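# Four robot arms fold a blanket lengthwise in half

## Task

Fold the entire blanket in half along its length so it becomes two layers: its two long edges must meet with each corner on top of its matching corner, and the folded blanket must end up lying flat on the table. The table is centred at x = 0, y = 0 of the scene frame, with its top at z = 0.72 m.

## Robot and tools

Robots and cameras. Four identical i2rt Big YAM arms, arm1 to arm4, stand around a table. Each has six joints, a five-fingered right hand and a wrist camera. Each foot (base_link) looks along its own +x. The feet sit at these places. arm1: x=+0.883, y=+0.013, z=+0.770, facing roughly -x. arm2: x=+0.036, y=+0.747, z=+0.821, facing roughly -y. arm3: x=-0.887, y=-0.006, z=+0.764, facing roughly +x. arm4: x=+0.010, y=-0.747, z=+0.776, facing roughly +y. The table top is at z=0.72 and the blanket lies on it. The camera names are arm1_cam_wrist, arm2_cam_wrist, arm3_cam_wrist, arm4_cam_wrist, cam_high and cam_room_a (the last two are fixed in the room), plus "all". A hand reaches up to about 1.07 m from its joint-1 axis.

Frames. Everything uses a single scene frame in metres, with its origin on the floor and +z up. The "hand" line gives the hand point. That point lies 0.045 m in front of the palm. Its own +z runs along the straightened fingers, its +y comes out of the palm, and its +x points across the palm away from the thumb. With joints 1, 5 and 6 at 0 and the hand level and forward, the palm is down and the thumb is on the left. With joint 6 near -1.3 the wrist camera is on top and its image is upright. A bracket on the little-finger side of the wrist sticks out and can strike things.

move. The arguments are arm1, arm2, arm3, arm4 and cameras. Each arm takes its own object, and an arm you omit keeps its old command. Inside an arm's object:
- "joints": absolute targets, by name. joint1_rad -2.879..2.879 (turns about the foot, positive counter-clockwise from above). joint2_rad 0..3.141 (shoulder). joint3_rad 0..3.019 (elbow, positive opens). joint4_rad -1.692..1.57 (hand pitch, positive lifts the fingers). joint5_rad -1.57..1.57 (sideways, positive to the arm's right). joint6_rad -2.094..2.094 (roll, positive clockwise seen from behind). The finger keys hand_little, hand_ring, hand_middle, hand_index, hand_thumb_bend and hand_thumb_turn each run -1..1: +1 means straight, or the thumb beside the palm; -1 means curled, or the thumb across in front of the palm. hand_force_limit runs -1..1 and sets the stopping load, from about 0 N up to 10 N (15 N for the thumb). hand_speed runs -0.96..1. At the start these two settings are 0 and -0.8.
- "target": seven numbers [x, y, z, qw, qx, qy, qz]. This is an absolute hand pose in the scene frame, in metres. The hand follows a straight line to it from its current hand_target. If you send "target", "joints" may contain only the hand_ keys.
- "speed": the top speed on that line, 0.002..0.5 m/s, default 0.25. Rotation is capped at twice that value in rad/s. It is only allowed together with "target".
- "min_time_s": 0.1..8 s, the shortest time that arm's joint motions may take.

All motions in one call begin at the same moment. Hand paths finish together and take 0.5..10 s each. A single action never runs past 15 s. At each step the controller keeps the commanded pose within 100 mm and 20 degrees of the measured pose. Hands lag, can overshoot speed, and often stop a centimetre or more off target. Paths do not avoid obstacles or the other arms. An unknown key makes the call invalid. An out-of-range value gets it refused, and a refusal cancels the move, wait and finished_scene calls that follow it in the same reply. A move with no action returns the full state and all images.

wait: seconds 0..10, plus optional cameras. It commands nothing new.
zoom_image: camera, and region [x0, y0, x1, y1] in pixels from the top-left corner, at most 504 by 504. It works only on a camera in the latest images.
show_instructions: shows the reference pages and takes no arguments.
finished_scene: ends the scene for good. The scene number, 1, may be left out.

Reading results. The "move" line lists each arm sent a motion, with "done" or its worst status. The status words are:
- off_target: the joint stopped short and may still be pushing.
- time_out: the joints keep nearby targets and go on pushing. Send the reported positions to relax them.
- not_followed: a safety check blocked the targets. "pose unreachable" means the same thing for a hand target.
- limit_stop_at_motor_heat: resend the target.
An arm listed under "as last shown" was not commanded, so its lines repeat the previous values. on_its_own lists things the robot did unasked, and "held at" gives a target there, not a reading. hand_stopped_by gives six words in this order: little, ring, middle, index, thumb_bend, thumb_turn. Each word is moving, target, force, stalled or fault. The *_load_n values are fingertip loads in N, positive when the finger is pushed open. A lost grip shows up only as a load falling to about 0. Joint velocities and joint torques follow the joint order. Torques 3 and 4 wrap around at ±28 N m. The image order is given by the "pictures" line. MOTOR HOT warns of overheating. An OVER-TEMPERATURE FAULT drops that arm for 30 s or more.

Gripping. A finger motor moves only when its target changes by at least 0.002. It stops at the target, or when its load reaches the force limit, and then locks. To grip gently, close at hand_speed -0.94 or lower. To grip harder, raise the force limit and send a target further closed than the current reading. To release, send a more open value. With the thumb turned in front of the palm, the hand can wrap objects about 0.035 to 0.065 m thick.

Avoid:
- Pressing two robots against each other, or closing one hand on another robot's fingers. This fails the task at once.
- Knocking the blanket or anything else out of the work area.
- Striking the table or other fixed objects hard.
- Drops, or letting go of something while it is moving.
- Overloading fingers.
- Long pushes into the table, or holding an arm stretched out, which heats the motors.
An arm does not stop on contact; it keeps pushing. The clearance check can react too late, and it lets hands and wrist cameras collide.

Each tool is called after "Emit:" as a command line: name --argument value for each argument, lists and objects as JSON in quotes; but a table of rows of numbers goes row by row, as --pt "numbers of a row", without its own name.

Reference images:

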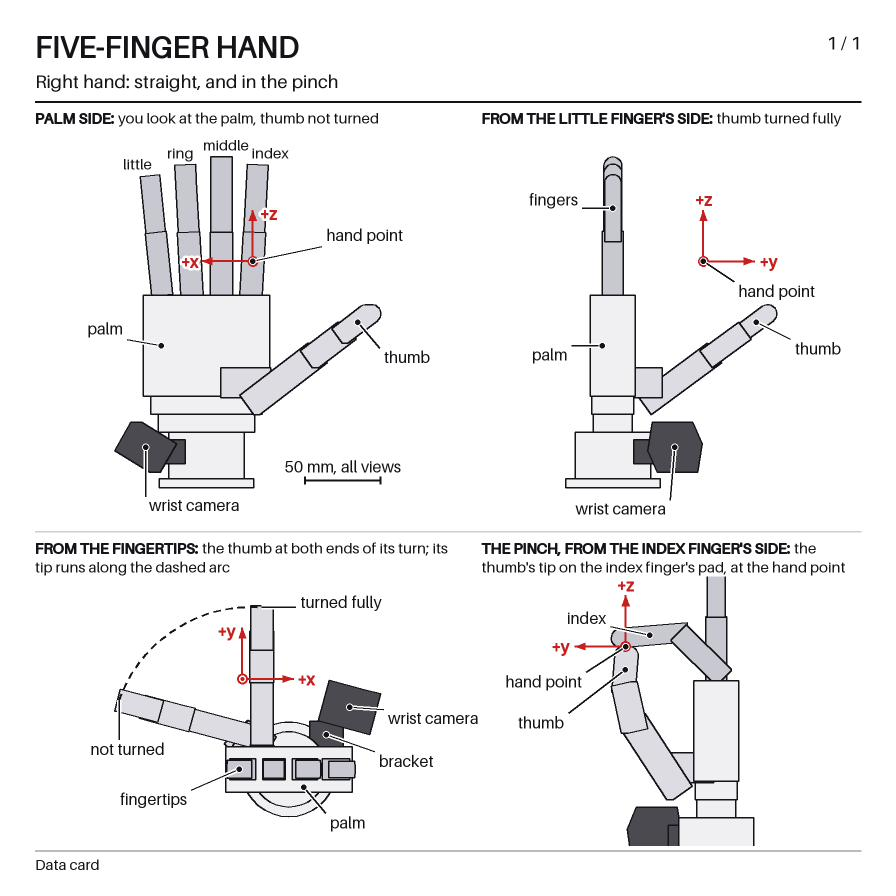

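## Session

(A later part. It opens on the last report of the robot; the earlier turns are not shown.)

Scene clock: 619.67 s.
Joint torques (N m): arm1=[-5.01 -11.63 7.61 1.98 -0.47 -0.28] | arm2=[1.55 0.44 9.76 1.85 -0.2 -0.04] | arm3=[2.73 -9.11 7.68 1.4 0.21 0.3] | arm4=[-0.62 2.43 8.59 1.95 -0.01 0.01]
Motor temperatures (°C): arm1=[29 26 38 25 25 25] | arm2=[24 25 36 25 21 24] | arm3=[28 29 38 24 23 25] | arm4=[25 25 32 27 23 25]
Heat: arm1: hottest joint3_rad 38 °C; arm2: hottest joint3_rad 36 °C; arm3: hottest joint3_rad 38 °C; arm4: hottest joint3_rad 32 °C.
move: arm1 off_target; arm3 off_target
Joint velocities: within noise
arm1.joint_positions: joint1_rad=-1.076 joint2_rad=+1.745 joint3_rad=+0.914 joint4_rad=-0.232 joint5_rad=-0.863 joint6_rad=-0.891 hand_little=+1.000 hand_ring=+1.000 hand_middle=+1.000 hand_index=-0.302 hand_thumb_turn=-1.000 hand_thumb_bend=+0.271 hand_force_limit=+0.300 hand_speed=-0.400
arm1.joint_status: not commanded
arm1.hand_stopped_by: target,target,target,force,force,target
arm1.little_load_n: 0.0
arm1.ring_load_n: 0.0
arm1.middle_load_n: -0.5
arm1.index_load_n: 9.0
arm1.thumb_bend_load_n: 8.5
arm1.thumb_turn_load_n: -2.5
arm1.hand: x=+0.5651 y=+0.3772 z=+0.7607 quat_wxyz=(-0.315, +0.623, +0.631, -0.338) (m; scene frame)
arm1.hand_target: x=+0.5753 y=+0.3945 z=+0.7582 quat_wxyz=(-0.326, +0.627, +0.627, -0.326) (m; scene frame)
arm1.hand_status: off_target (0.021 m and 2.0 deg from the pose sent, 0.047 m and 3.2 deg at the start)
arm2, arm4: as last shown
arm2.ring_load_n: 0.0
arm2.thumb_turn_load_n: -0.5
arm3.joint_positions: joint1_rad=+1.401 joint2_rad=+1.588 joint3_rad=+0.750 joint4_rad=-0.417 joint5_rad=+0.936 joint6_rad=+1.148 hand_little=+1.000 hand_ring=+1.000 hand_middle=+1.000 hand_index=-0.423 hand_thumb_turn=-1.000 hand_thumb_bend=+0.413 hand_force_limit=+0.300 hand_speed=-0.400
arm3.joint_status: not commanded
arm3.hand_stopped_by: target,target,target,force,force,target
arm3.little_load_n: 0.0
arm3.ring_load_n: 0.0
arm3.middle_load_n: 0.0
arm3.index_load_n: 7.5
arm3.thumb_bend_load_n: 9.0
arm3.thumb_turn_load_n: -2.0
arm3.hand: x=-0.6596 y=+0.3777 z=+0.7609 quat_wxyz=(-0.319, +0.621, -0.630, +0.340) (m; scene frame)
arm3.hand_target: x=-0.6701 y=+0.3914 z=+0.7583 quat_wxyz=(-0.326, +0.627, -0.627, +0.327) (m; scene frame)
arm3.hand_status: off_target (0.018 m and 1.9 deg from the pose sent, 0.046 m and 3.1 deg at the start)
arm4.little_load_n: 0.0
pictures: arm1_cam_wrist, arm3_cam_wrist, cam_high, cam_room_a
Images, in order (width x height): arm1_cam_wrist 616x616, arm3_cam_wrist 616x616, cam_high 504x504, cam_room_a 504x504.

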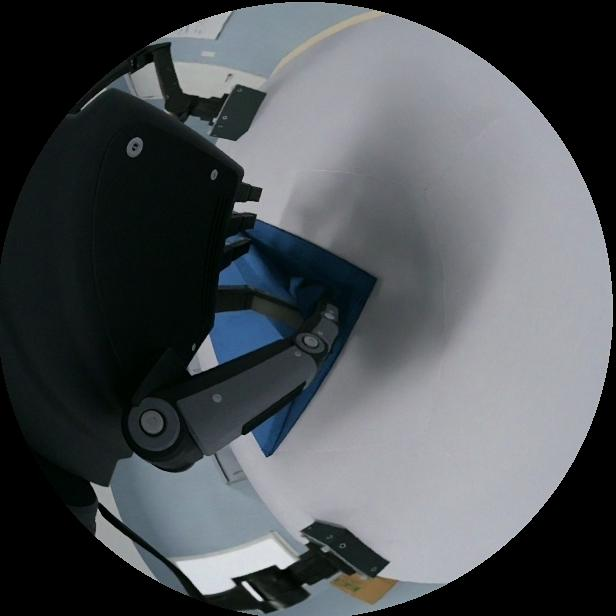

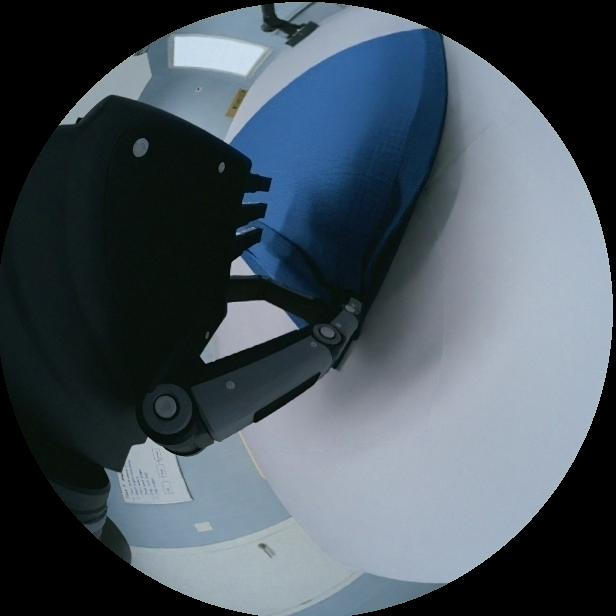

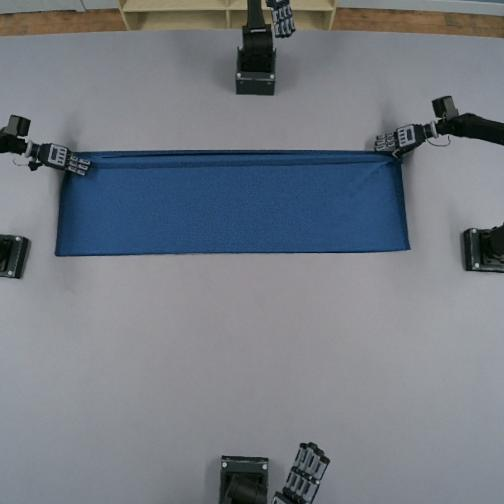

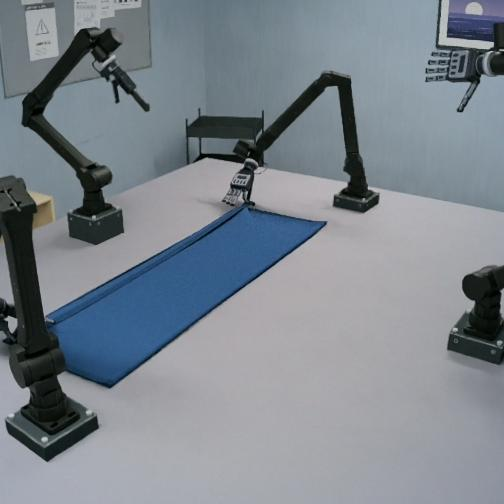

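Emit:
move --arm1 '{"joints": {"hand_index": 0.3, "hand_thumb_bend": 0.6, "hand_speed": -0.4}}' --arm3 '{"joints": {"hand_index": 0.3, "hand_thumb_bend": 0.7, "hand_speed": -0.4}}' --cameras '["arm1_cam_wrist", "arm3_cam_wrist", "cam_high"]'

Emit:
zoom_image --camera "arm1_cam_wrist" --region '[200, 200, 460, 460]'

Emit:
zoom_image --camera "arm3_cam_wrist" --region '[200, 150, 460, 410]'

Emit:
zoom_image --camera "cam_high" --region '[20, 120, 460, 280]'

Scene clock: 628.17 s.
Joint torques (N m): arm1=[-3.37 -11.63 7.6 1.99 -0.62 -0.21] | arm2=[1.03 0.67 9.69 1.95 -0.2 -0.04] | arm3=[0.62 -8.88 7.71 1.14 0.54 0.25] | arm4=[-0.85 2.37 8.57 1.89 -0.01 0]
Motor temperatures (°C): arm1=[29 26 37 25 25 25] | arm2=[24 25 36 25 21 24] | arm3=[28 29 37 24 23 25] | arm4=[25 25 32 27 23 25]
Heat: arm1: hottest joint3_rad 37 °C; arm2: hottest joint3_rad 36 °C; arm3: hottest joint3_rad 37 °C; arm4: hottest joint3_rad 32 °C.
move: arm1 done; arm3 done
Joint velocities: within noise
arm1.joint_positions: joint1_rad=-1.096 joint2_rad=+1.745 joint3_rad=+0.914 joint4_rad=-0.232 joint5_rad=-0.859 joint6_rad=-0.897 hand_little=+1.000 hand_ring=+1.000 hand_middle=+1.000 hand_index=+0.300 hand_thumb_turn=-1.000 hand_thumb_bend=+0.600 hand_force_limit=+0.300 hand_speed=-0.400
arm1.joint_status: all done
arm1.hand_stopped_by: target,target,target,target,target,target
arm1.little_load_n: 0.0
arm1.ring_load_n: 0.0
arm1.middle_load_n: 0.0
arm1.index_load_n: -0.5
arm1.thumb_bend_load_n: 0.0
arm1.thumb_turn_load_n: 0.0
arm1.hand: x=+0.5732 y=+0.3846 z=+0.7602 quat_wxyz=(-0.319, +0.628, +0.627, -0.332) (m; scene frame)
arm1.hand_target: x=+0.5753 y=+0.3945 z=+0.7582 quat_wxyz=(-0.326, +0.627, +0.627, -0.326) (m; scene frame)
arm1.hand_status: not commanded
arm2, arm4: as last shown
arm2.thumb_turn_load_n: 0.0
arm3.joint_positions: joint1_rad=+1.425 joint2_rad=+1.587 joint3_rad=+0.750 joint4_rad=-0.411 joint5_rad=+0.928 joint6_rad=+1.152 hand_little=+1.000 hand_ring=+1.000 hand_middle=+1.000 hand_index=+0.300 hand_thumb_turn=-1.000 hand_thumb_bend=+0.700 hand_force_limit=+0.300 hand_speed=-0.400
arm3.joint_status: all done
arm3.hand_stopped_by: target,target,target,target,target,target
arm3.little_load_n: 0.0
arm3.ring_load_n: 0.0
arm3.middle_load_n: 0.0
arm3.index_load_n: -1.5
arm3.thumb_bend_load_n: 0.0
arm3.thumb_turn_load_n: 0.0
arm3.hand: x=-0.6700 y=+0.3856 z=+0.7612 quat_wxyz=(-0.325, +0.628, -0.625, +0.331) (m; scene frame)
arm3.hand_target: x=-0.6701 y=+0.3914 z=+0.7582 quat_wxyz=(-0.326, +0.627, -0.627, +0.326) (m; scene frame)
arm3.hand_status: not commanded
pictures: arm1_cam_wrist, arm3_cam_wrist, cam_high
Images, in order (width x height): arm1_cam_wrist 616x616, arm3_cam_wrist 616x616, cam_high 504x504.

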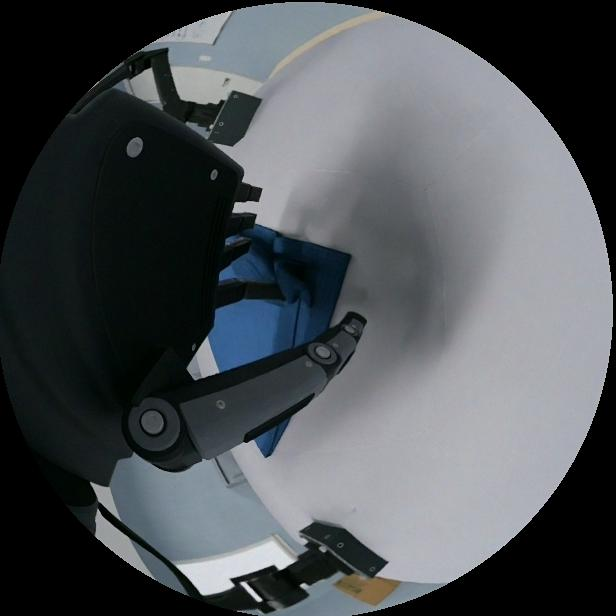

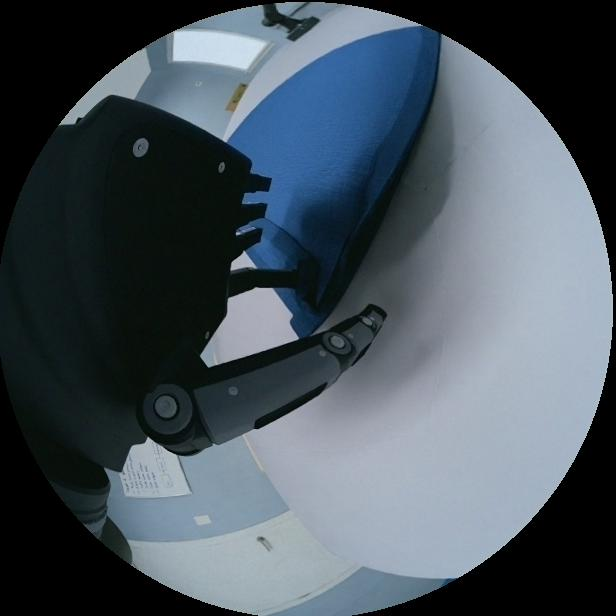

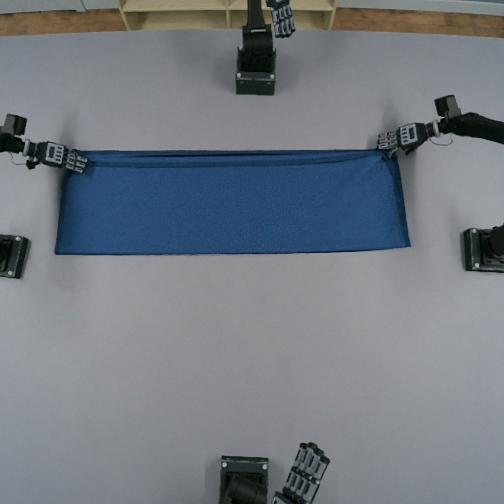

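Scaled by 1.938 from the camera's 616x616 image, which has a finer 880x880 frame.

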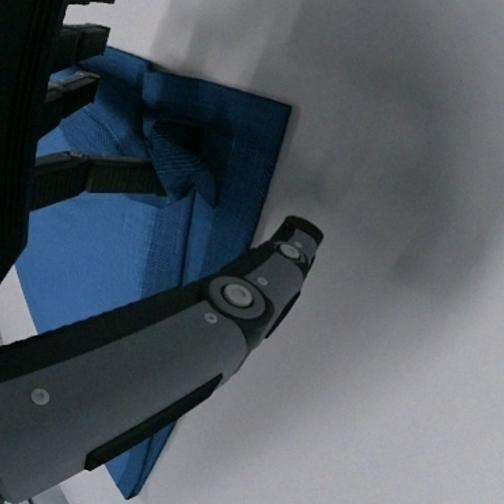

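Scaled by 1.938 from the camera's 616x616 image, which has a finer 880x880 frame.

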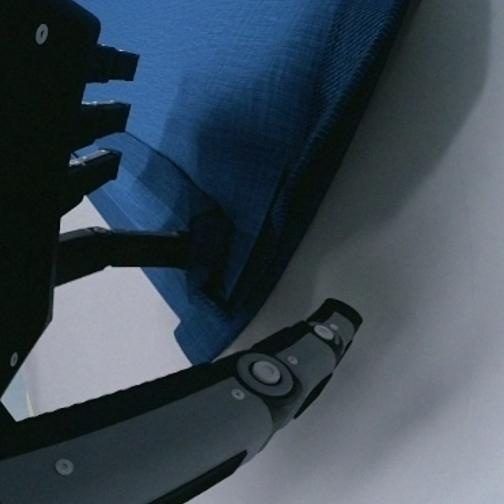

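Scaled by 1.145.

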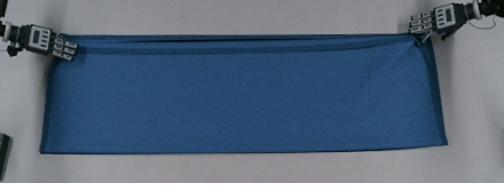

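Emit:
move --arm1 '{"target": [0.60, 0.42, 0.86, 0.3265, -0.6273, -0.6273, 0.3265], "speed": 0.2, "joints": {"hand_index": 0.6, "hand_thumb_bend": 0.8}}' --arm3 '{"target": [-0.70, 0.42, 0.86, 0.3265, -0.6273, 0.6273, -0.3265], "speed": 0.2, "joints": {"hand_index": 0.6, "hand_thumb_bend": 0.8}}'

Emit:
move --arm1 '{"joints": {"joint1_rad": -0.6, "joint2_rad": 1.0}, "min_time_s": 2}' --arm3 '{"joints": {"joint1_rad": 0.9, "joint2_rad": 0.9}, "min_time_s": 2}' --cameras '["all"]'

Emit:
zoom_image --camera "cam_high" --region '[30, 130, 250, 270]'

Emit:
zoom_image --camera "cam_high" --region '[230, 130, 450, 270]'

Scene clock: 641.97 s.
Joint torques (N m): arm1=[-3.6 -12.16 10.66 0.94 -0.88 -0.19] | arm2=[1.49 0.67 9.73 1.87 -0.22 -0.06] | arm3=[1.08 -10.29 11.37 0.02 0.94 0.32] | arm4=[-0.79 2.43 8.66 1.92 -0.02 0.02]
Motor temperatures (°C): arm1=[29 27 37 25 25 25] | arm2=[24 25 36 25 21 24] | arm3=[28 29 36 24 23 25] | arm4=[25 25 32 27 23 25]
Heat: arm1: hottest joint3_rad 37 °C; arm2: hottest joint3_rad 36 °C; arm3: hottest joint3_rad 36 °C; arm4: hottest joint3_rad 32 °C.
move: arm1 off_target; arm3 off_target
Joint velocities: within noise
arm1.joint_positions: joint1_rad=-1.167 joint2_rad=+1.615 joint3_rad=+1.053 joint4_rad=-0.589 joint5_rad=-0.887 joint6_rad=-0.998 hand_little=+1.000 hand_ring=+1.000 hand_middle=+1.000 hand_index=+0.600 hand_thumb_turn=-1.000 hand_thumb_bend=+0.800 hand_force_limit=+0.300 hand_speed=-0.400
arm1.joint_status: all done
arm1.hand_stopped_by: target,target,target,target,target,target
arm1.little_load_n: 0.0
arm1.ring_load_n: 0.0
arm1.middle_load_n: 0.0
arm1.index_load_n: 0.0
arm1.thumb_bend_load_n: 0.0
arm1.thumb_turn_load_n: 0.0
arm1.hand: x=+0.5991 y=+0.4054 z=+0.8501 quat_wxyz=(-0.315, +0.631, +0.626, -0.332) (m; scene frame)
arm1.hand_target: x=+0.6002 y=+0.4197 z=+0.8601 quat_wxyz=(-0.327, +0.627, +0.627, -0.326) (m; scene frame)
arm1.hand_status: off_target (0.018 m and 1.5 deg from the pose sent, 0.109 m and 1.1 deg at the start)
arm2, arm4: as last shown
arm2.thumb_bend_load_n: -0.5
arm3.joint_positions: joint1_rad=+1.510 joint2_rad=+1.478 joint3_rad=+0.928 joint4_rad=-0.836 joint5_rad=+0.944 joint6_rad=+1.292 hand_little=+1.000 hand_ring=+1.000 hand_middle=+1.000 hand_index=+0.600 hand_thumb_turn=-1.000 hand_thumb_bend=+0.800 hand_force_limit=+0.300 hand_speed=-0.400
arm3.joint_status: all done
arm3.hand_stopped_by: target,target,target,target,target,target
arm3.little_load_n: 0.0
arm3.ring_load_n: 0.0
arm3.middle_load_n: 0.0
arm3.index_load_n: 0.0
arm3.thumb_bend_load_n: 0.0
arm3.thumb_turn_load_n: 0.0
arm3.hand: x=-0.6999 y=+0.4055 z=+0.8464 quat_wxyz=(-0.314, +0.634, -0.622, +0.335) (m; scene frame)
arm3.hand_target: x=-0.7001 y=+0.4196 z=+0.8601 quat_wxyz=(-0.327, +0.627, -0.627, +0.326) (m; scene frame)
arm3.hand_status: off_target (0.020 m and 1.9 deg from the pose sent, 0.109 m and 0.5 deg at the start)
arm4.index_load_n: 0.5
arm4.thumb_bend_load_n: -0.5
pictures: none

Scene clock: 644.33 s.
Joint torques (N m): arm1=[-1.73 -5.71 12.46 1.73 -0.55 -0.23] | arm2=[0.97 0.62 9.76 1.76 -0.22 -0.05] | arm3=[0.15 -4.37 13.65 0.98 0.66 0.32] | arm4=[-0.62 2.26 8.62 1.94 -0.01 0.02]
Motor temperatures (°C): arm1=[29 27 37 25 25 25] | arm2=[24 25 36 25 21 24] | arm3=[28 29 37 24 24 25] | arm4=[25 25 32 27 23 24]
Heat: arm1: hottest joint3_rad 37 °C; arm2: hottest joint3_rad 36 °C; arm3: hottest joint3_rad 37 °C; arm4: hottest joint3_rad 32 °C.
move: arm1 done; arm3 done
Joint velocities: within noise
arm1.joint_positions: joint1_rad=-0.611 joint2_rad=+0.995 joint3_rad=+1.053 joint4_rad=-0.590 joint5_rad=-0.889 joint6_rad=-0.998 hand_little=+1.000 hand_ring=+1.000 hand_middle=+1.000 hand_index=+0.600 hand_thumb_turn=-1.000 hand_thumb_bend=+0.800 hand_force_limit=+0.300 hand_speed=-0.400
arm1.joint_status: all done
arm1.hand_stopped_by: target,target,target,target,target,target
arm1.little_load_n: 0.0
arm1.ring_load_n: 0.0
arm1.middle_load_n: 0.0
arm1.index_load_n: 0.0
arm1.thumb_bend_load_n: 0.0
arm1.thumb_turn_load_n: 0.0
arm1.hand: x=+0.4730 y=+0.1612 z=+1.1142 quat_wxyz=(-0.464, +0.276, +0.767, -0.346) (m; scene frame)
arm1.hand_target: x=+0.4680 y=+0.1591 z=+1.1285 quat_wxyz=(-0.471, +0.262, +0.768, -0.345) (m; scene frame)
arm1.hand_status: not commanded
arm2, arm4: as last shown
arm2.thumb_bend_load_n: 0.0
arm3.joint_positions: joint1_rad=+0.905 joint2_rad=+0.900 joint3_rad=+0.928 joint4_rad=-0.836 joint5_rad=+0.946 joint6_rad=+1.294 hand_little=+1.000 hand_ring=+1.000 hand_middle=+1.000 hand_index=+0.600 hand_thumb_turn=-1.000 hand_thumb_bend=+0.800 hand_force_limit=+0.300 hand_speed=-0.400
arm3.joint_status: all done
arm3.hand_stopped_by: target,target,target,target,target,target
arm3.little_load_n: -0.5
arm3.ring_load_n: 0.0
arm3.middle_load_n: 0.0
arm3.index_load_n: 0.0
arm3.thumb_bend_load_n: 0.0
arm3.thumb_turn_load_n: 0.0
arm3.hand: x=-0.5253 y=+0.1948 z=+1.0796 quat_wxyz=(-0.431, +0.278, -0.798, +0.317) (m; scene frame)
arm3.hand_target: x=-0.5215 y=+0.1953 z=+1.0979 quat_wxyz=(-0.441, +0.266, -0.799, +0.312) (m; scene frame)
arm3.hand_status: not commanded
arm4.index_load_n: 0.0
arm4.thumb_bend_load_n: 0.0
pictures: arm1_cam_wrist, arm2_cam_wrist, arm3_cam_wrist, arm4_cam_wrist, cam_high, cam_room_a
Images, in order (width x height): arm1_cam_wrist 616x616, arm2_cam_wrist 616x616, arm3_cam_wrist 616x616, arm4_cam_wrist 616x616, cam_high 504x504, cam_room_a 504x504.

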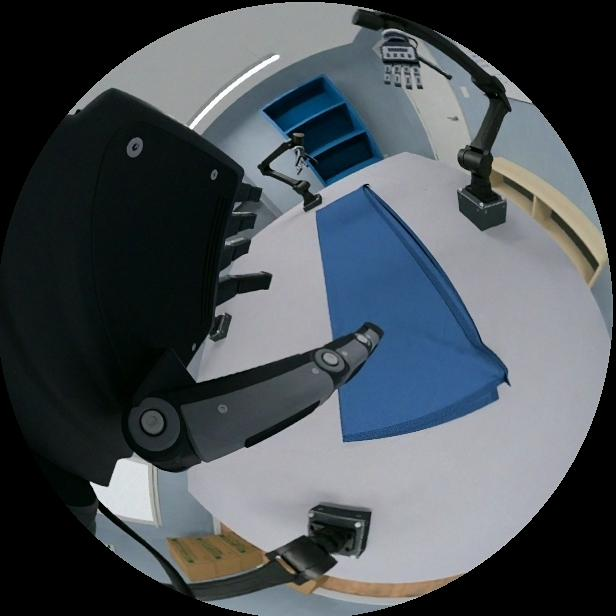

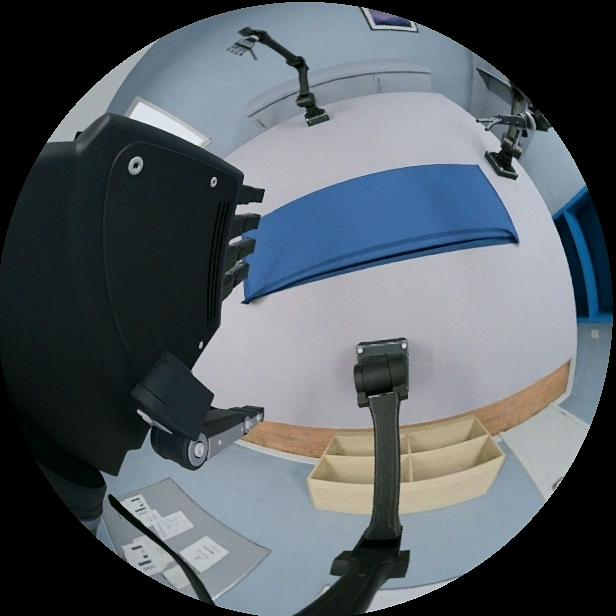

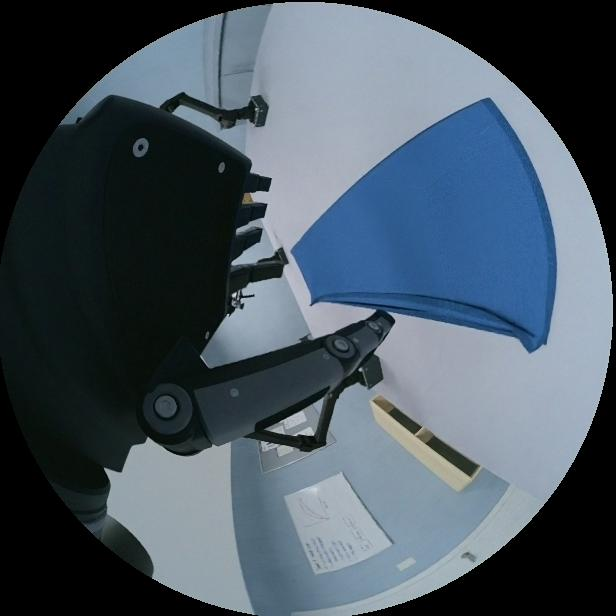

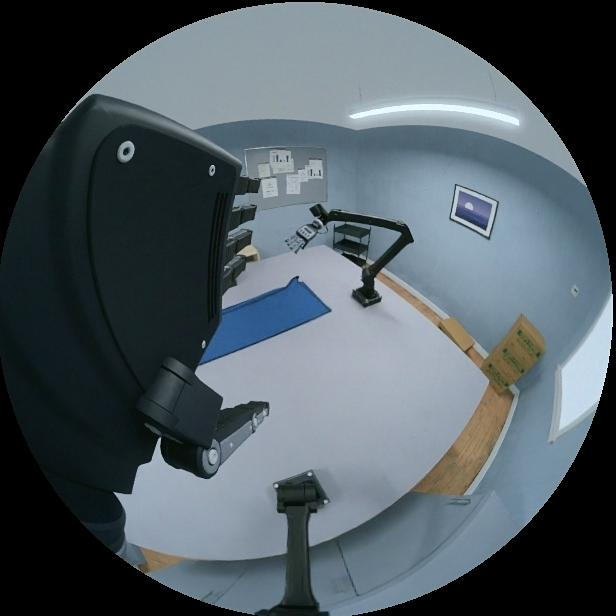

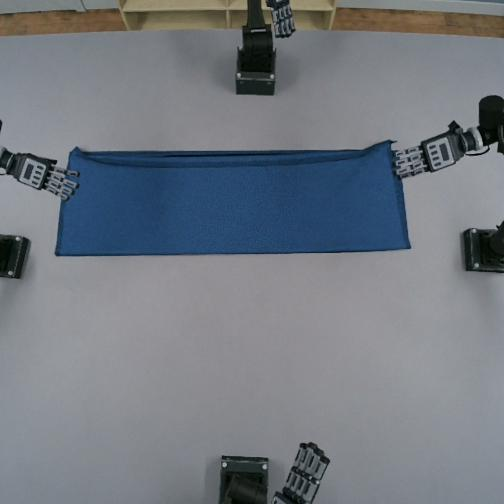

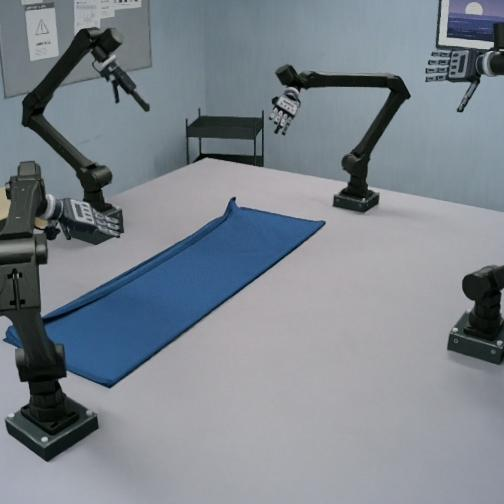

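Scaled by 2.291.

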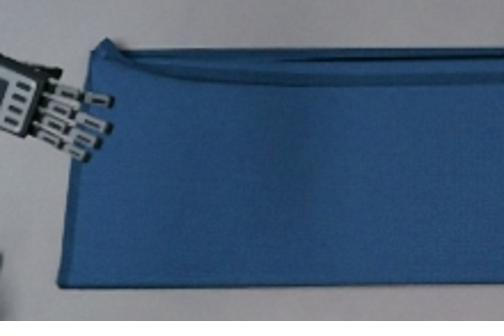

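Scaled by 2.291.

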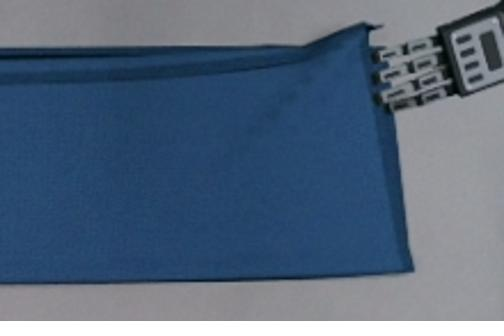

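Emit:
zoom_image --camera "arm1_cam_wrist" --region '[310, 170, 530, 450]'

Emit:
zoom_image --camera "arm3_cam_wrist" --region '[290, 240, 570, 380]'

Emit:
zoom_image --camera "arm2_cam_wrist" --region '[220, 150, 540, 320]'

Scaled by 1.800 from the camera's 616x616 image, which has a finer 880x880 frame.

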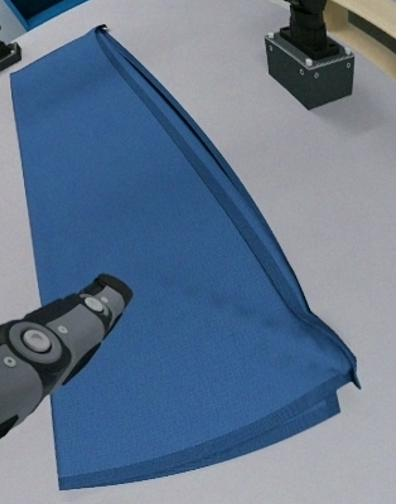

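Scaled by 1.800 from the camera's 616x616 image, which has a finer 880x880 frame.

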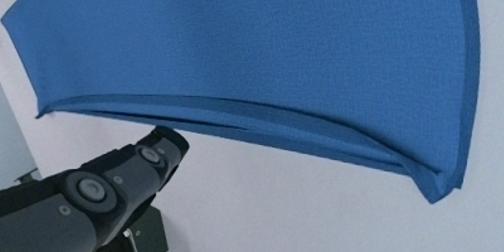

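Scaled by 1.575 from the camera's 616x616 image, which has a finer 880x880 frame.

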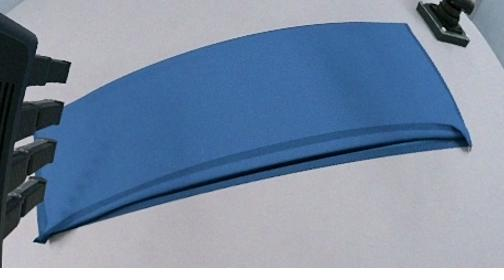

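Emit:
move --arm1 '{"joints": {"joint1_rad": 0.7, "joint5_rad": 0.0, "joint6_rad": 0.0}, "min_time_s": 2.5}' --arm3 '{"joints": {"joint1_rad": -0.7, "joint5_rad": 0.0, "joint6_rad": 0.0}, "min_time_s": 2.5}' --arm2 '{"target": [0.38, 0.34, 0.95, 0, 0, 0.9914, -0.1306], "speed": 0.25}' --cameras '["arm2_cam_wrist", "cam_high", "cam_room_a"]'

Scene clock: 703.83 s.
Joint torques (N m): arm1=[-1.96 -5.71 12.77 2 -0.04 0.02] | arm2=[2.2 -16.03 13.05 0.98 0.08 0.15] | arm3=[0.38 -4.6 13.75 1.17 -0.07 0.08] | arm4=[-1.08 2.49 8.68 1.91 -0.01 0]
Motor temperatures (°C): arm1=[28 25 45 25 25 25] | arm2=[24 25 37 25 21 24] | arm3=[27 28 41 24 24 25] | arm4=[25 25 32 27 23 24]
Heat: arm1: hottest joint3_rad 45 °C; arm2: hottest joint3_rad 37 °C; arm3: hottest joint3_rad 41 °C; arm4: hottest joint3_rad 32 °C.
move: arm1 done; arm2 off_target; arm3 done
Joint velocities: within noise
arm1.joint_positions: joint1_rad=+0.693 joint2_rad=+0.995 joint3_rad=+1.053 joint4_rad=-0.590 joint5_rad=-0.004 joint6_rad=-0.010 hand_little=+1.000 hand_ring=+1.000 hand_middle=+1.000 hand_index=+0.600 hand_thumb_turn=-1.000 hand_thumb_bend=+0.800 hand_force_limit=+0.300 hand_speed=-0.400
arm1.joint_status: all done
arm1.hand_stopped_by: target,target,target,target,target,target
arm1.little_load_n: 0.0
arm1.ring_load_n: 0.0
arm1.middle_load_n: 0.0
arm1.index_load_n: 0.0
arm1.thumb_bend_load_n: 0.0
arm1.thumb_turn_load_n: 0.0
arm1.hand: x=+0.5362 y=-0.2890 z=+1.0825 quat_wxyz=(-0.224, +0.383, +0.783, -0.436) (m; scene frame)
arm1.hand_target: x=+0.5347 y=-0.2945 z=+1.0975 quat_wxyz=(-0.225, +0.382, +0.778, -0.445) (m; scene frame)
arm1.hand_status: not commanded
arm2.joint_positions: joint1_rad=+0.668 joint2_rad=+1.690 joint3_rad=+1.386 joint4_rad=-1.114 joint5_rad=+0.147 joint6_rad=+0.609 hand_little=+1.000 hand_ring=+1.000 hand_middle=+1.000 hand_index=+1.000 hand_thumb_turn=+1.000 hand_thumb_bend=+1.000 hand_force_limit=+0.000 hand_speed=-0.800
arm2.joint_status: not commanded
arm2.hand_stopped_by: target,target,target,target,target,target
arm2.little_load_n: 0.0
arm2.ring_load_n: 0.0
arm2.middle_load_n: 0.0
arm2.index_load_n: 0.0
arm2.thumb_bend_load_n: -0.5
arm2.thumb_turn_load_n: 0.0
arm2.hand: x=+0.3614 y=+0.3537 z=+0.9256 quat_wxyz=(+0.020, +0.005, -0.994, +0.104) (m; scene frame)
arm2.hand_target: x=+0.3792 y=+0.3411 z=+0.9506 quat_wxyz=(-0.001, +0.000, -0.991, +0.130) (m; scene frame)
arm2.hand_status: off_target (0.034 m and 3.8 deg from the pose sent, 0.482 m and 60.9 deg at the start)
arm3.joint_positions: joint1_rad=-0.698 joint2_rad=+0.900 joint3_rad=+0.928 joint4_rad=-0.836 joint5_rad=+0.002 joint6_rad=+0.012 hand_little=+1.000 hand_ring=+1.000 hand_middle=+1.000 hand_index=+0.600 hand_thumb_turn=-1.000 hand_thumb_bend=+0.800 hand_force_limit=+0.300 hand_speed=-0.400
arm3.joint_status: all done
arm3.hand_stopped_by: target,target,target,target,target,target
arm3.little_load_n: 0.0
arm3.ring_load_n: 0.0
arm3.middle_load_n: 0.0
arm3.index_load_n: 0.0
arm3.thumb_bend_load_n: 0.0
arm3.thumb_turn_load_n: 0.0
arm3.hand: x=-0.6114 y=-0.2475 z=+1.0054 quat_wxyz=(-0.142, +0.344, -0.864, +0.340) (m; scene frame)
arm3.hand_target: x=-0.6089 y=-0.2519 z=+1.0221 quat_wxyz=(-0.145, +0.346, -0.858, +0.351) (m; scene frame)
arm3.hand_status: not commanded
arm4: as last shown
pictures: arm2_cam_wrist, cam_high, cam_room_a
Images, in order (width x height): arm2_cam_wrist 616x616, cam_high 504x504, cam_room_a 504x504.

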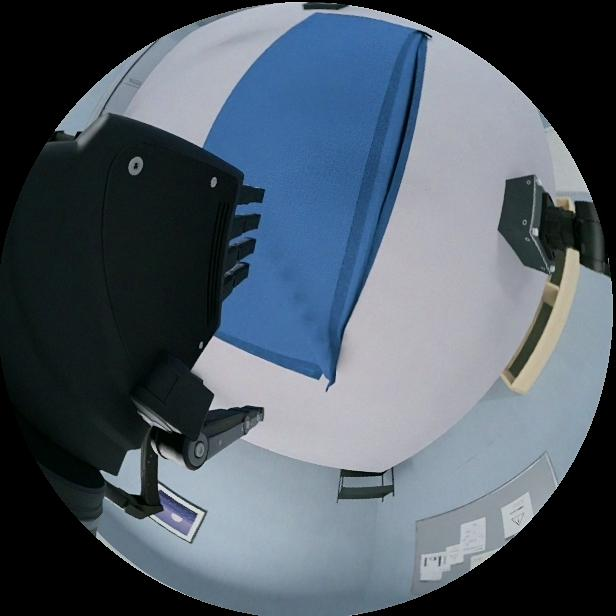

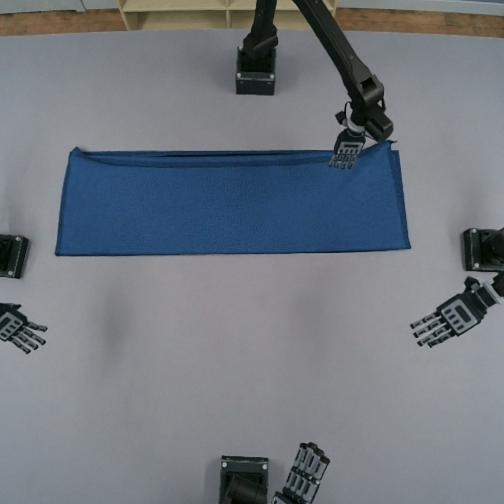

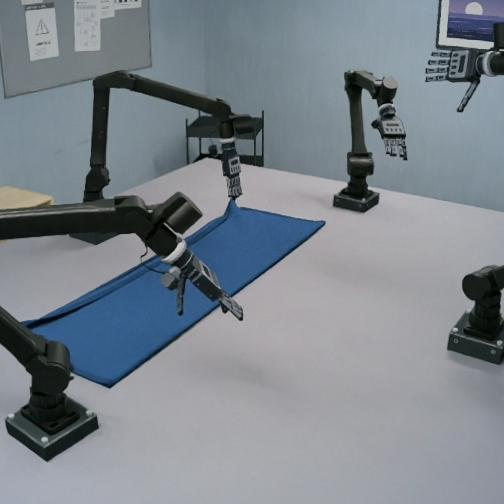

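Emit:
move --arm2 '{"target": [0.38, 0.345, 0.82, 0, 0, 0.9914, -0.1306], "speed": 0.2}' --cameras '["arm2_cam_wrist", "cam_high"]'

Emit:
zoom_image --camera "arm2_cam_wrist" --region '[180, 150, 480, 450]'

Emit:
zoom_image --camera "cam_high" --region '[300, 110, 420, 200]'

Scene clock: 715.37 s.
Joint torques (N m): arm1=[-1.96 -5.71 12.75 1.99 -0.04 0] | arm2=[2.14 -16.15 8.03 1.39 0.16 0.16] | arm3=[0.44 -4.66 13.76 1.2 -0.07 0.09] | arm4=[-0.97 2.26 8.61 1.89 0 0.03]
Motor temperatures (°C): arm1=[28 25 46 25 25 25] | arm2=[24 25 38 25 21 24] | arm3=[27 28 41 24 23 25] | arm4=[25 25 32 27 23 24]
Heat: arm1: hottest joint3_rad 46 °C; arm2: hottest joint3_rad 38 °C; arm3: hottest joint3_rad 41 °C; arm4: hottest joint3_rad 32 °C.
move: arm2 off_target
Joint velocities: within noise
arm1, arm3: as last shown
arm1.joint_positions: joint1_rad=+0.693 joint2_rad=+0.995 joint3_rad=+1.053 joint4_rad=-0.590 joint5_rad=-0.004 joint6_rad=-0.009 hand_little=+1.000 hand_ring=+1.000 hand_middle=+1.000 hand_index=+0.600 hand_thumb_turn=-1.000 hand_thumb_bend=+0.800 hand_force_limit=+0.300 hand_speed=-0.400
arm2.joint_positions: joint1_rad=+0.675 joint2_rad=+1.818 joint3_rad=+1.234 joint4_rad=-0.800 joint5_rad=+0.147 joint6_rad=+0.617 hand_little=+1.000 hand_ring=+1.000 hand_middle=+1.000 hand_index=+1.000 hand_thumb_turn=+1.000 hand_thumb_bend=+1.000 hand_force_limit=+0.000 hand_speed=-0.800
arm2.joint_status: not commanded
arm2.hand_stopped_by: target,target,target,target,target,target
arm2.little_load_n: 0.0
arm2.ring_load_n: 0.0
arm2.middle_load_n: 0.0
arm2.index_load_n: 0.0
arm2.thumb_bend_load_n: 0.0
arm2.thumb_turn_load_n: 0.0
arm2.hand: x=+0.3693 y=+0.3479 z=+0.8124 quat_wxyz=(+0.010, +0.003, -0.993, +0.118) (m; scene frame)
arm2.hand_target: x=+0.3799 y=+0.3452 z=+0.8202 quat_wxyz=(+0.000, +0.000, -0.991, +0.130) (m; scene frame)
arm2.hand_status: off_target (0.013 m and 1.8 deg from the pose sent, 0.107 m and 3.8 deg at the start)
arm3.joint_positions: joint1_rad=-0.698 joint2_rad=+0.900 joint3_rad=+0.928 joint4_rad=-0.836 joint5_rad=+0.002 joint6_rad=+0.011 hand_little=+1.000 hand_ring=+1.000 hand_middle=+1.000 hand_index=+0.600 hand_thumb_turn=-1.000 hand_thumb_bend=+0.800 hand_force_limit=+0.300 hand_speed=-0.400
arm3.thumb_bend_load_n: 0.5
arm3.hand_target: x=-0.6088 y=-0.2519 z=+1.0221 quat_wxyz=(-0.145, +0.346, -0.858, +0.351) (m; scene frame)
arm4.joint_positions: joint1_rad=-0.354 joint2_rad=+0.646 joint3_rad=+1.604 joint4_rad=-1.162 joint5_rad=+0.015 joint6_rad=-1.239 hand_little=+1.000 hand_ring=+1.000 hand_middle=+1.000 hand_index=+1.000 hand_thumb_turn=+1.000 hand_thumb_bend=+1.000 hand_force_limit=+0.000 hand_speed=-0.800
arm4.joint_status: not commanded
arm4.hand_stopped_by: target,target,target,target,target,target
arm4.little_load_n: 0.0
arm4.ring_load_n: 0.0
arm4.middle_load_n: 0.0
arm4.index_load_n: 0.0
arm4.thumb_bend_load_n: 0.0
arm4.thumb_turn_load_n: 0.0
arm4.hand: x=+0.1450 y=-0.5525 z=+1.4000 quat_wxyz=(-0.428, +0.709, +0.313, +0.465) (m; scene frame)
arm4.hand_target: x=+0.1437 y=-0.5556 z=+1.4085 quat_wxyz=(-0.433, +0.703, +0.311, +0.471) (m; scene frame)
arm4.hand_status: not commanded
pictures: arm2_cam_wrist, cam_high
Images, in order (width x height): arm2_cam_wrist 616x616, cam_high 504x504.

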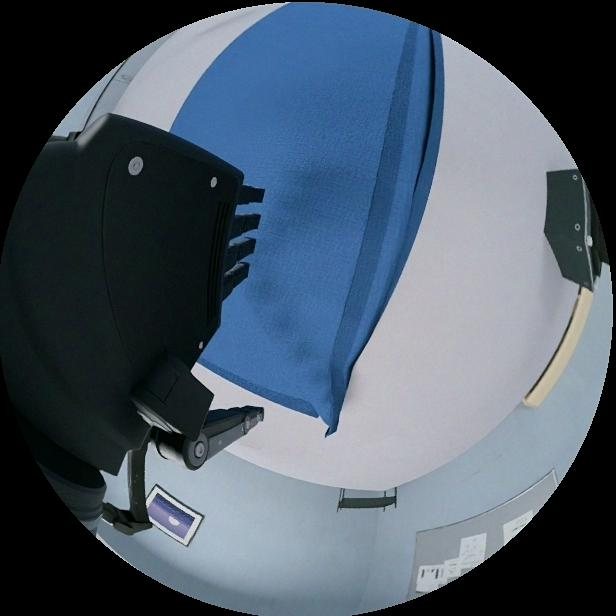

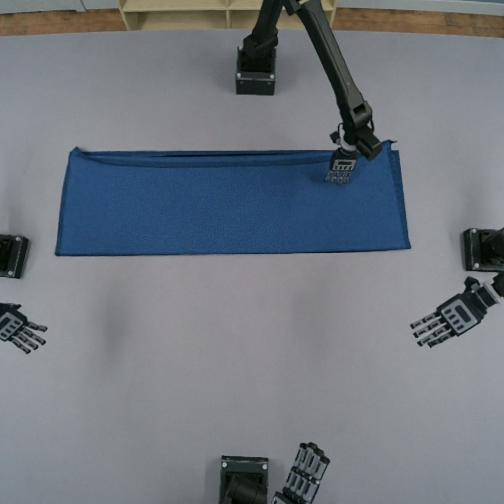

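Scaled by 1.680 from the camera's 616x616 image, which has a finer 880x880 frame.

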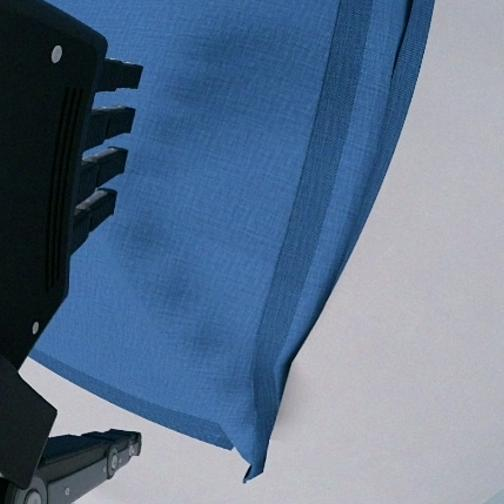

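Scaled by 4.200.

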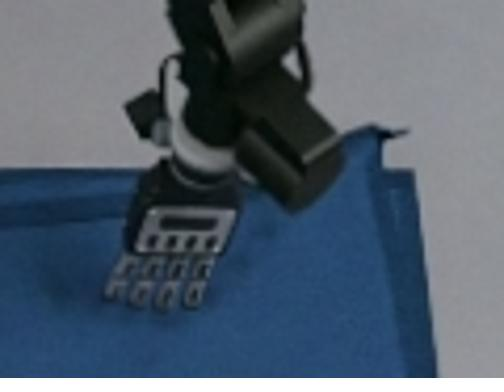

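Emit:
move --arm2 '{"target": [0.38, 0.372, 0.79, 0, 0, 0.9914, -0.1306], "speed": 0.1}'

Emit:
move --arm2 '{"target": [0.38, 0.375, 0.775, 0, 0, 0.9914, -0.1306], "speed": 0.05}' --cameras '["arm2_cam_wrist"]'

Emit:
zoom_image --camera "arm2_cam_wrist" --region '[180, 150, 480, 450]'

Scene clock: 728.40 s.
Joint torques (N m): arm1=[-1.96 -5.77 12.77 1.99 -0.04 0] | arm2=[1.9 -16.32 7.23 1.36 0.17 0.16] | arm3=[0.44 -4.66 13.76 1.18 -0.06 0.09] | arm4=[-0.73 2.43 8.66 1.88 0 0.02]
Motor temperatures (°C): arm1=[28 25 46 25 25 25] | arm2=[24 26 37 25 21 24] | arm3=[27 28 42 24 23 25] | arm4=[25 25 32 27 23 24]
Heat: arm1: hottest joint3_rad 46 °C; arm2: hottest joint3_rad 37 °C; arm3: hottest joint3_rad 42 °C; arm4: hottest joint3_rad 32 °C.
move: arm2 done
Joint velocities: within noise
arm1, arm3, arm4: as last shown
arm2.joint_positions: joint1_rad=+0.713 joint2_rad=+1.818 joint3_rad=+1.144 joint4_rad=-0.710 joint5_rad=+0.154 joint6_rad=+0.650 hand_little=+1.000 hand_ring=+1.000 hand_middle=+1.000 hand_index=+1.000 hand_thumb_turn=+1.000 hand_thumb_bend=+1.000 hand_force_limit=+0.000 hand_speed=-0.800
arm2.joint_status: not commanded
arm2.hand_stopped_by: target,target,target,target,target,target
arm2.little_load_n: 0.0
arm2.ring_load_n: 0.0
arm2.middle_load_n: 0.0
arm2.index_load_n: 0.0
arm2.thumb_bend_load_n: 0.0
arm2.thumb_turn_load_n: 0.0
arm2.hand: x=+0.3726 y=+0.3746 z=+0.7848 quat_wxyz=(+0.008, +0.006, -0.993, +0.121) (m; scene frame)
arm2.hand_target: x=+0.3800 y=+0.3721 z=+0.7902 quat_wxyz=(+0.000, +0.000, -0.991, +0.130) (m; scene frame)
arm2.hand_status: done (0.009 m and 1.6 deg from the pose sent, 0.035 m and 1.8 deg at the start)
arm3.thumb_bend_load_n: 0.0
pictures: none

Scene clock: 729.37 s.
Joint torques (N m): arm1=[-1.96 -5.77 12.75 1.99 -0.04 0] | arm2=[2.14 -14.56 6.69 1.51 0.13 0.15] | arm3=[0.38 -4.6 13.75 1.18 -0.07 0.09] | arm4=[-0.67 2.32 8.61 1.92 0 0.02]
Motor temperatures (°C): arm1=[28 25 46 25 25 25] | arm2=[24 26 37 25 21 24] | arm3=[27 28 42 24 23 25] | arm4=[25 25 32 27 23 24]
Heat: arm1: hottest joint3_rad 46 °C; arm2: hottest joint3_rad 37 °C; arm3: hottest joint3_rad 42 °C; arm4: hottest joint3_rad 32 °C.
move: arm2 done
Joint velocities: within noise
arm1, arm3, arm4: as last shown
arm2.joint_positions: joint1_rad=+0.713 joint2_rad=+1.818 joint3_rad=+1.132 joint4_rad=-0.674 joint5_rad=+0.156 joint6_rad=+0.654 hand_little=+1.000 hand_ring=+1.000 hand_middle=+1.000 hand_index=+1.000 hand_thumb_turn=+1.000 hand_thumb_bend=+1.000 hand_force_limit=+0.000 hand_speed=-0.800
arm2.joint_status: not commanded
arm2.hand_stopped_by: target,target,target,target,target,target
arm2.little_load_n: 0.0
arm2.ring_load_n: 0.0
arm2.middle_load_n: -0.5
arm2.index_load_n: 0.0
arm2.thumb_bend_load_n: 0.0
arm2.thumb_turn_load_n: 0.0
arm2.hand: x=+0.3746 y=+0.3716 z=+0.7816 quat_wxyz=(+0.001, +0.003, -0.991, +0.130) (m; scene frame)
arm2.hand_target: x=+0.3799 y=+0.3750 z=+0.7752 quat_wxyz=(+0.000, +0.000, -0.991, +0.131) (m; scene frame)
arm2.hand_status: done (0.009 m and 0.4 deg from the pose sent, 0.012 m and 1.6 deg at the start)
pictures: arm2_cam_wrist
Images, in order (width x height): arm2_cam_wrist 616x616.

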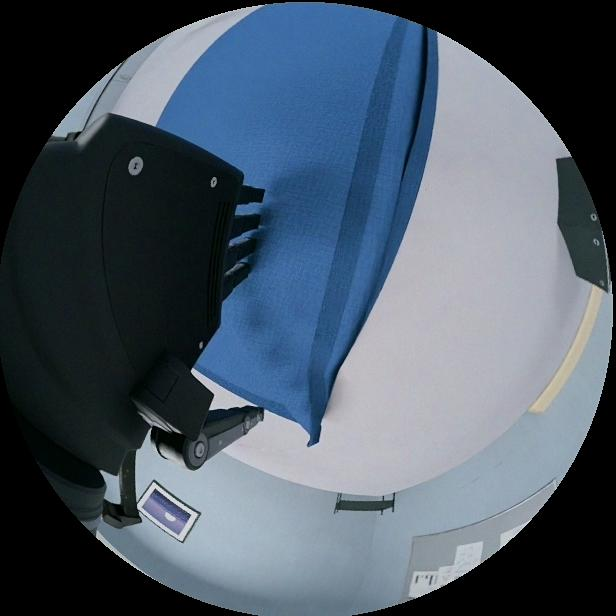

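Scaled by 1.680 from the camera's 616x616 image, which has a finer 880x880 frame.

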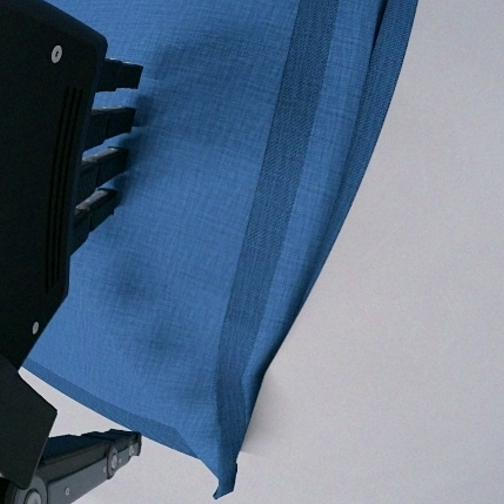

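Emit:
move --arm2 '{"target": [0.38, 0.53, 0.788, 0, 0, 0.9914, -0.1306], "speed": 0.1}' --cameras '["arm2_cam_wrist", "cam_high", "cam_room_a"]'

Emit:
zoom_image --camera "arm2_cam_wrist" --region '[180, 150, 480, 450]'

Emit:
zoom_image --camera "cam_high" --region '[260, 110, 420, 220]'

Scene clock: 736.30 s.
Joint torques (N m): arm1=[-1.96 -5.77 12.77 2 -0.04 0] | arm2=[1.85 -12.51 6.6 0.49 0.2 0.13] | arm3=[0.38 -4.6 13.76 1.2 -0.07 0.09] | arm4=[-0.67 2.49 8.62 1.91 -0.04 0.01]
Motor temperatures (°C): arm1=[28 25 47 25 25 25] | arm2=[24 26 36 25 21 24] | arm3=[27 28 42 24 23 25] | arm4=[25 25 32 27 23 24]
Heat: arm1: hottest joint3_rad 47 °C; arm2: hottest joint3_rad 36 °C; arm3: hottest joint3_rad 42 °C; arm4: hottest joint3_rad 32 °C.
move: arm2 done
Joint velocities: within noise
arm1, arm3, arm4: as last shown
arm2.joint_positions: joint1_rad=+0.977 joint2_rad=+1.596 joint3_rad=+0.826 joint4_rad=-0.644 joint5_rad=+0.203 joint6_rad=+0.912 hand_little=+1.000 hand_ring=+1.000 hand_middle=+1.000 hand_index=+1.000 hand_thumb_turn=+1.000 hand_thumb_bend=+1.000 hand_force_limit=+0.000 hand_speed=-0.800
arm2.joint_status: not commanded
arm2.hand_stopped_by: target,target,target,target,target,target
arm2.little_load_n: 0.0
arm2.ring_load_n: 0.0
arm2.middle_load_n: 0.0
arm2.index_load_n: 0.0
arm2.thumb_bend_load_n: 0.0
arm2.thumb_turn_load_n: 0.0
arm2.hand: x=+0.3774 y=+0.5288 z=+0.7832 quat_wxyz=(+0.003, +0.006, -0.992, +0.128) (m; scene frame)
arm2.hand_target: x=+0.3800 y=+0.5301 z=+0.7880 quat_wxyz=(+0.000, +0.000, -0.991, +0.130) (m; scene frame)
arm2.hand_status: done (0.006 m and 0.8 deg from the pose sent, 0.159 m and 0.4 deg at the start)
arm3.thumb_turn_load_n: -0.5
pictures: arm2_cam_wrist, cam_high, cam_room_a
Images, in order (width x height): arm2_cam_wrist 616x616, cam_high 504x504, cam_room_a 504x504.

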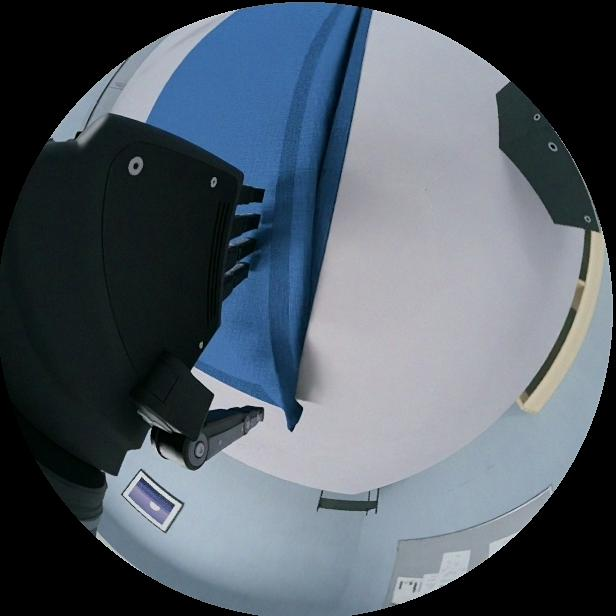

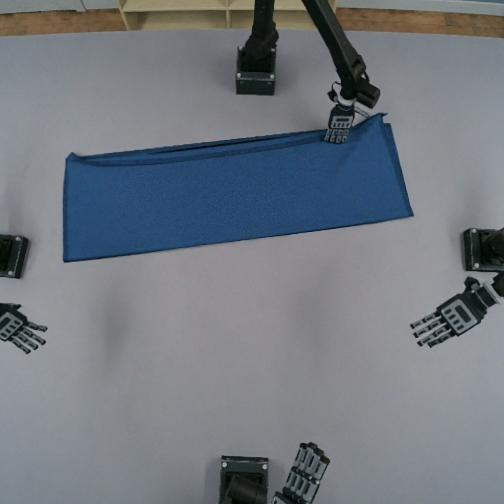

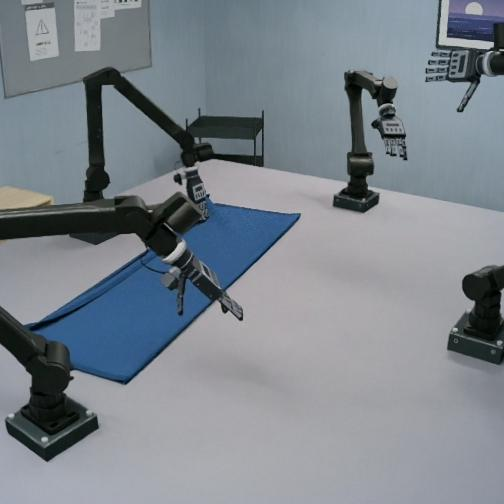

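Scaled by 1.680 from the camera's 616x616 image, which has a finer 880x880 frame.

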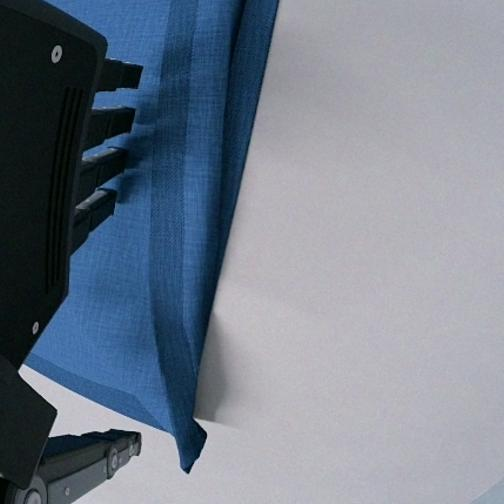

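Scaled by 3.150.

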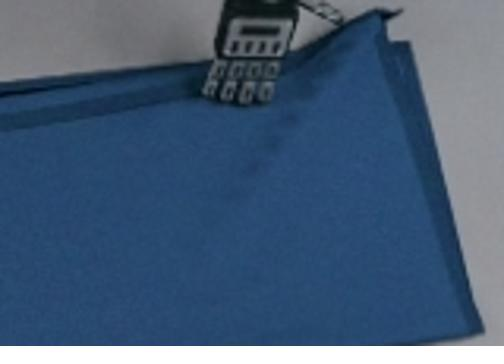

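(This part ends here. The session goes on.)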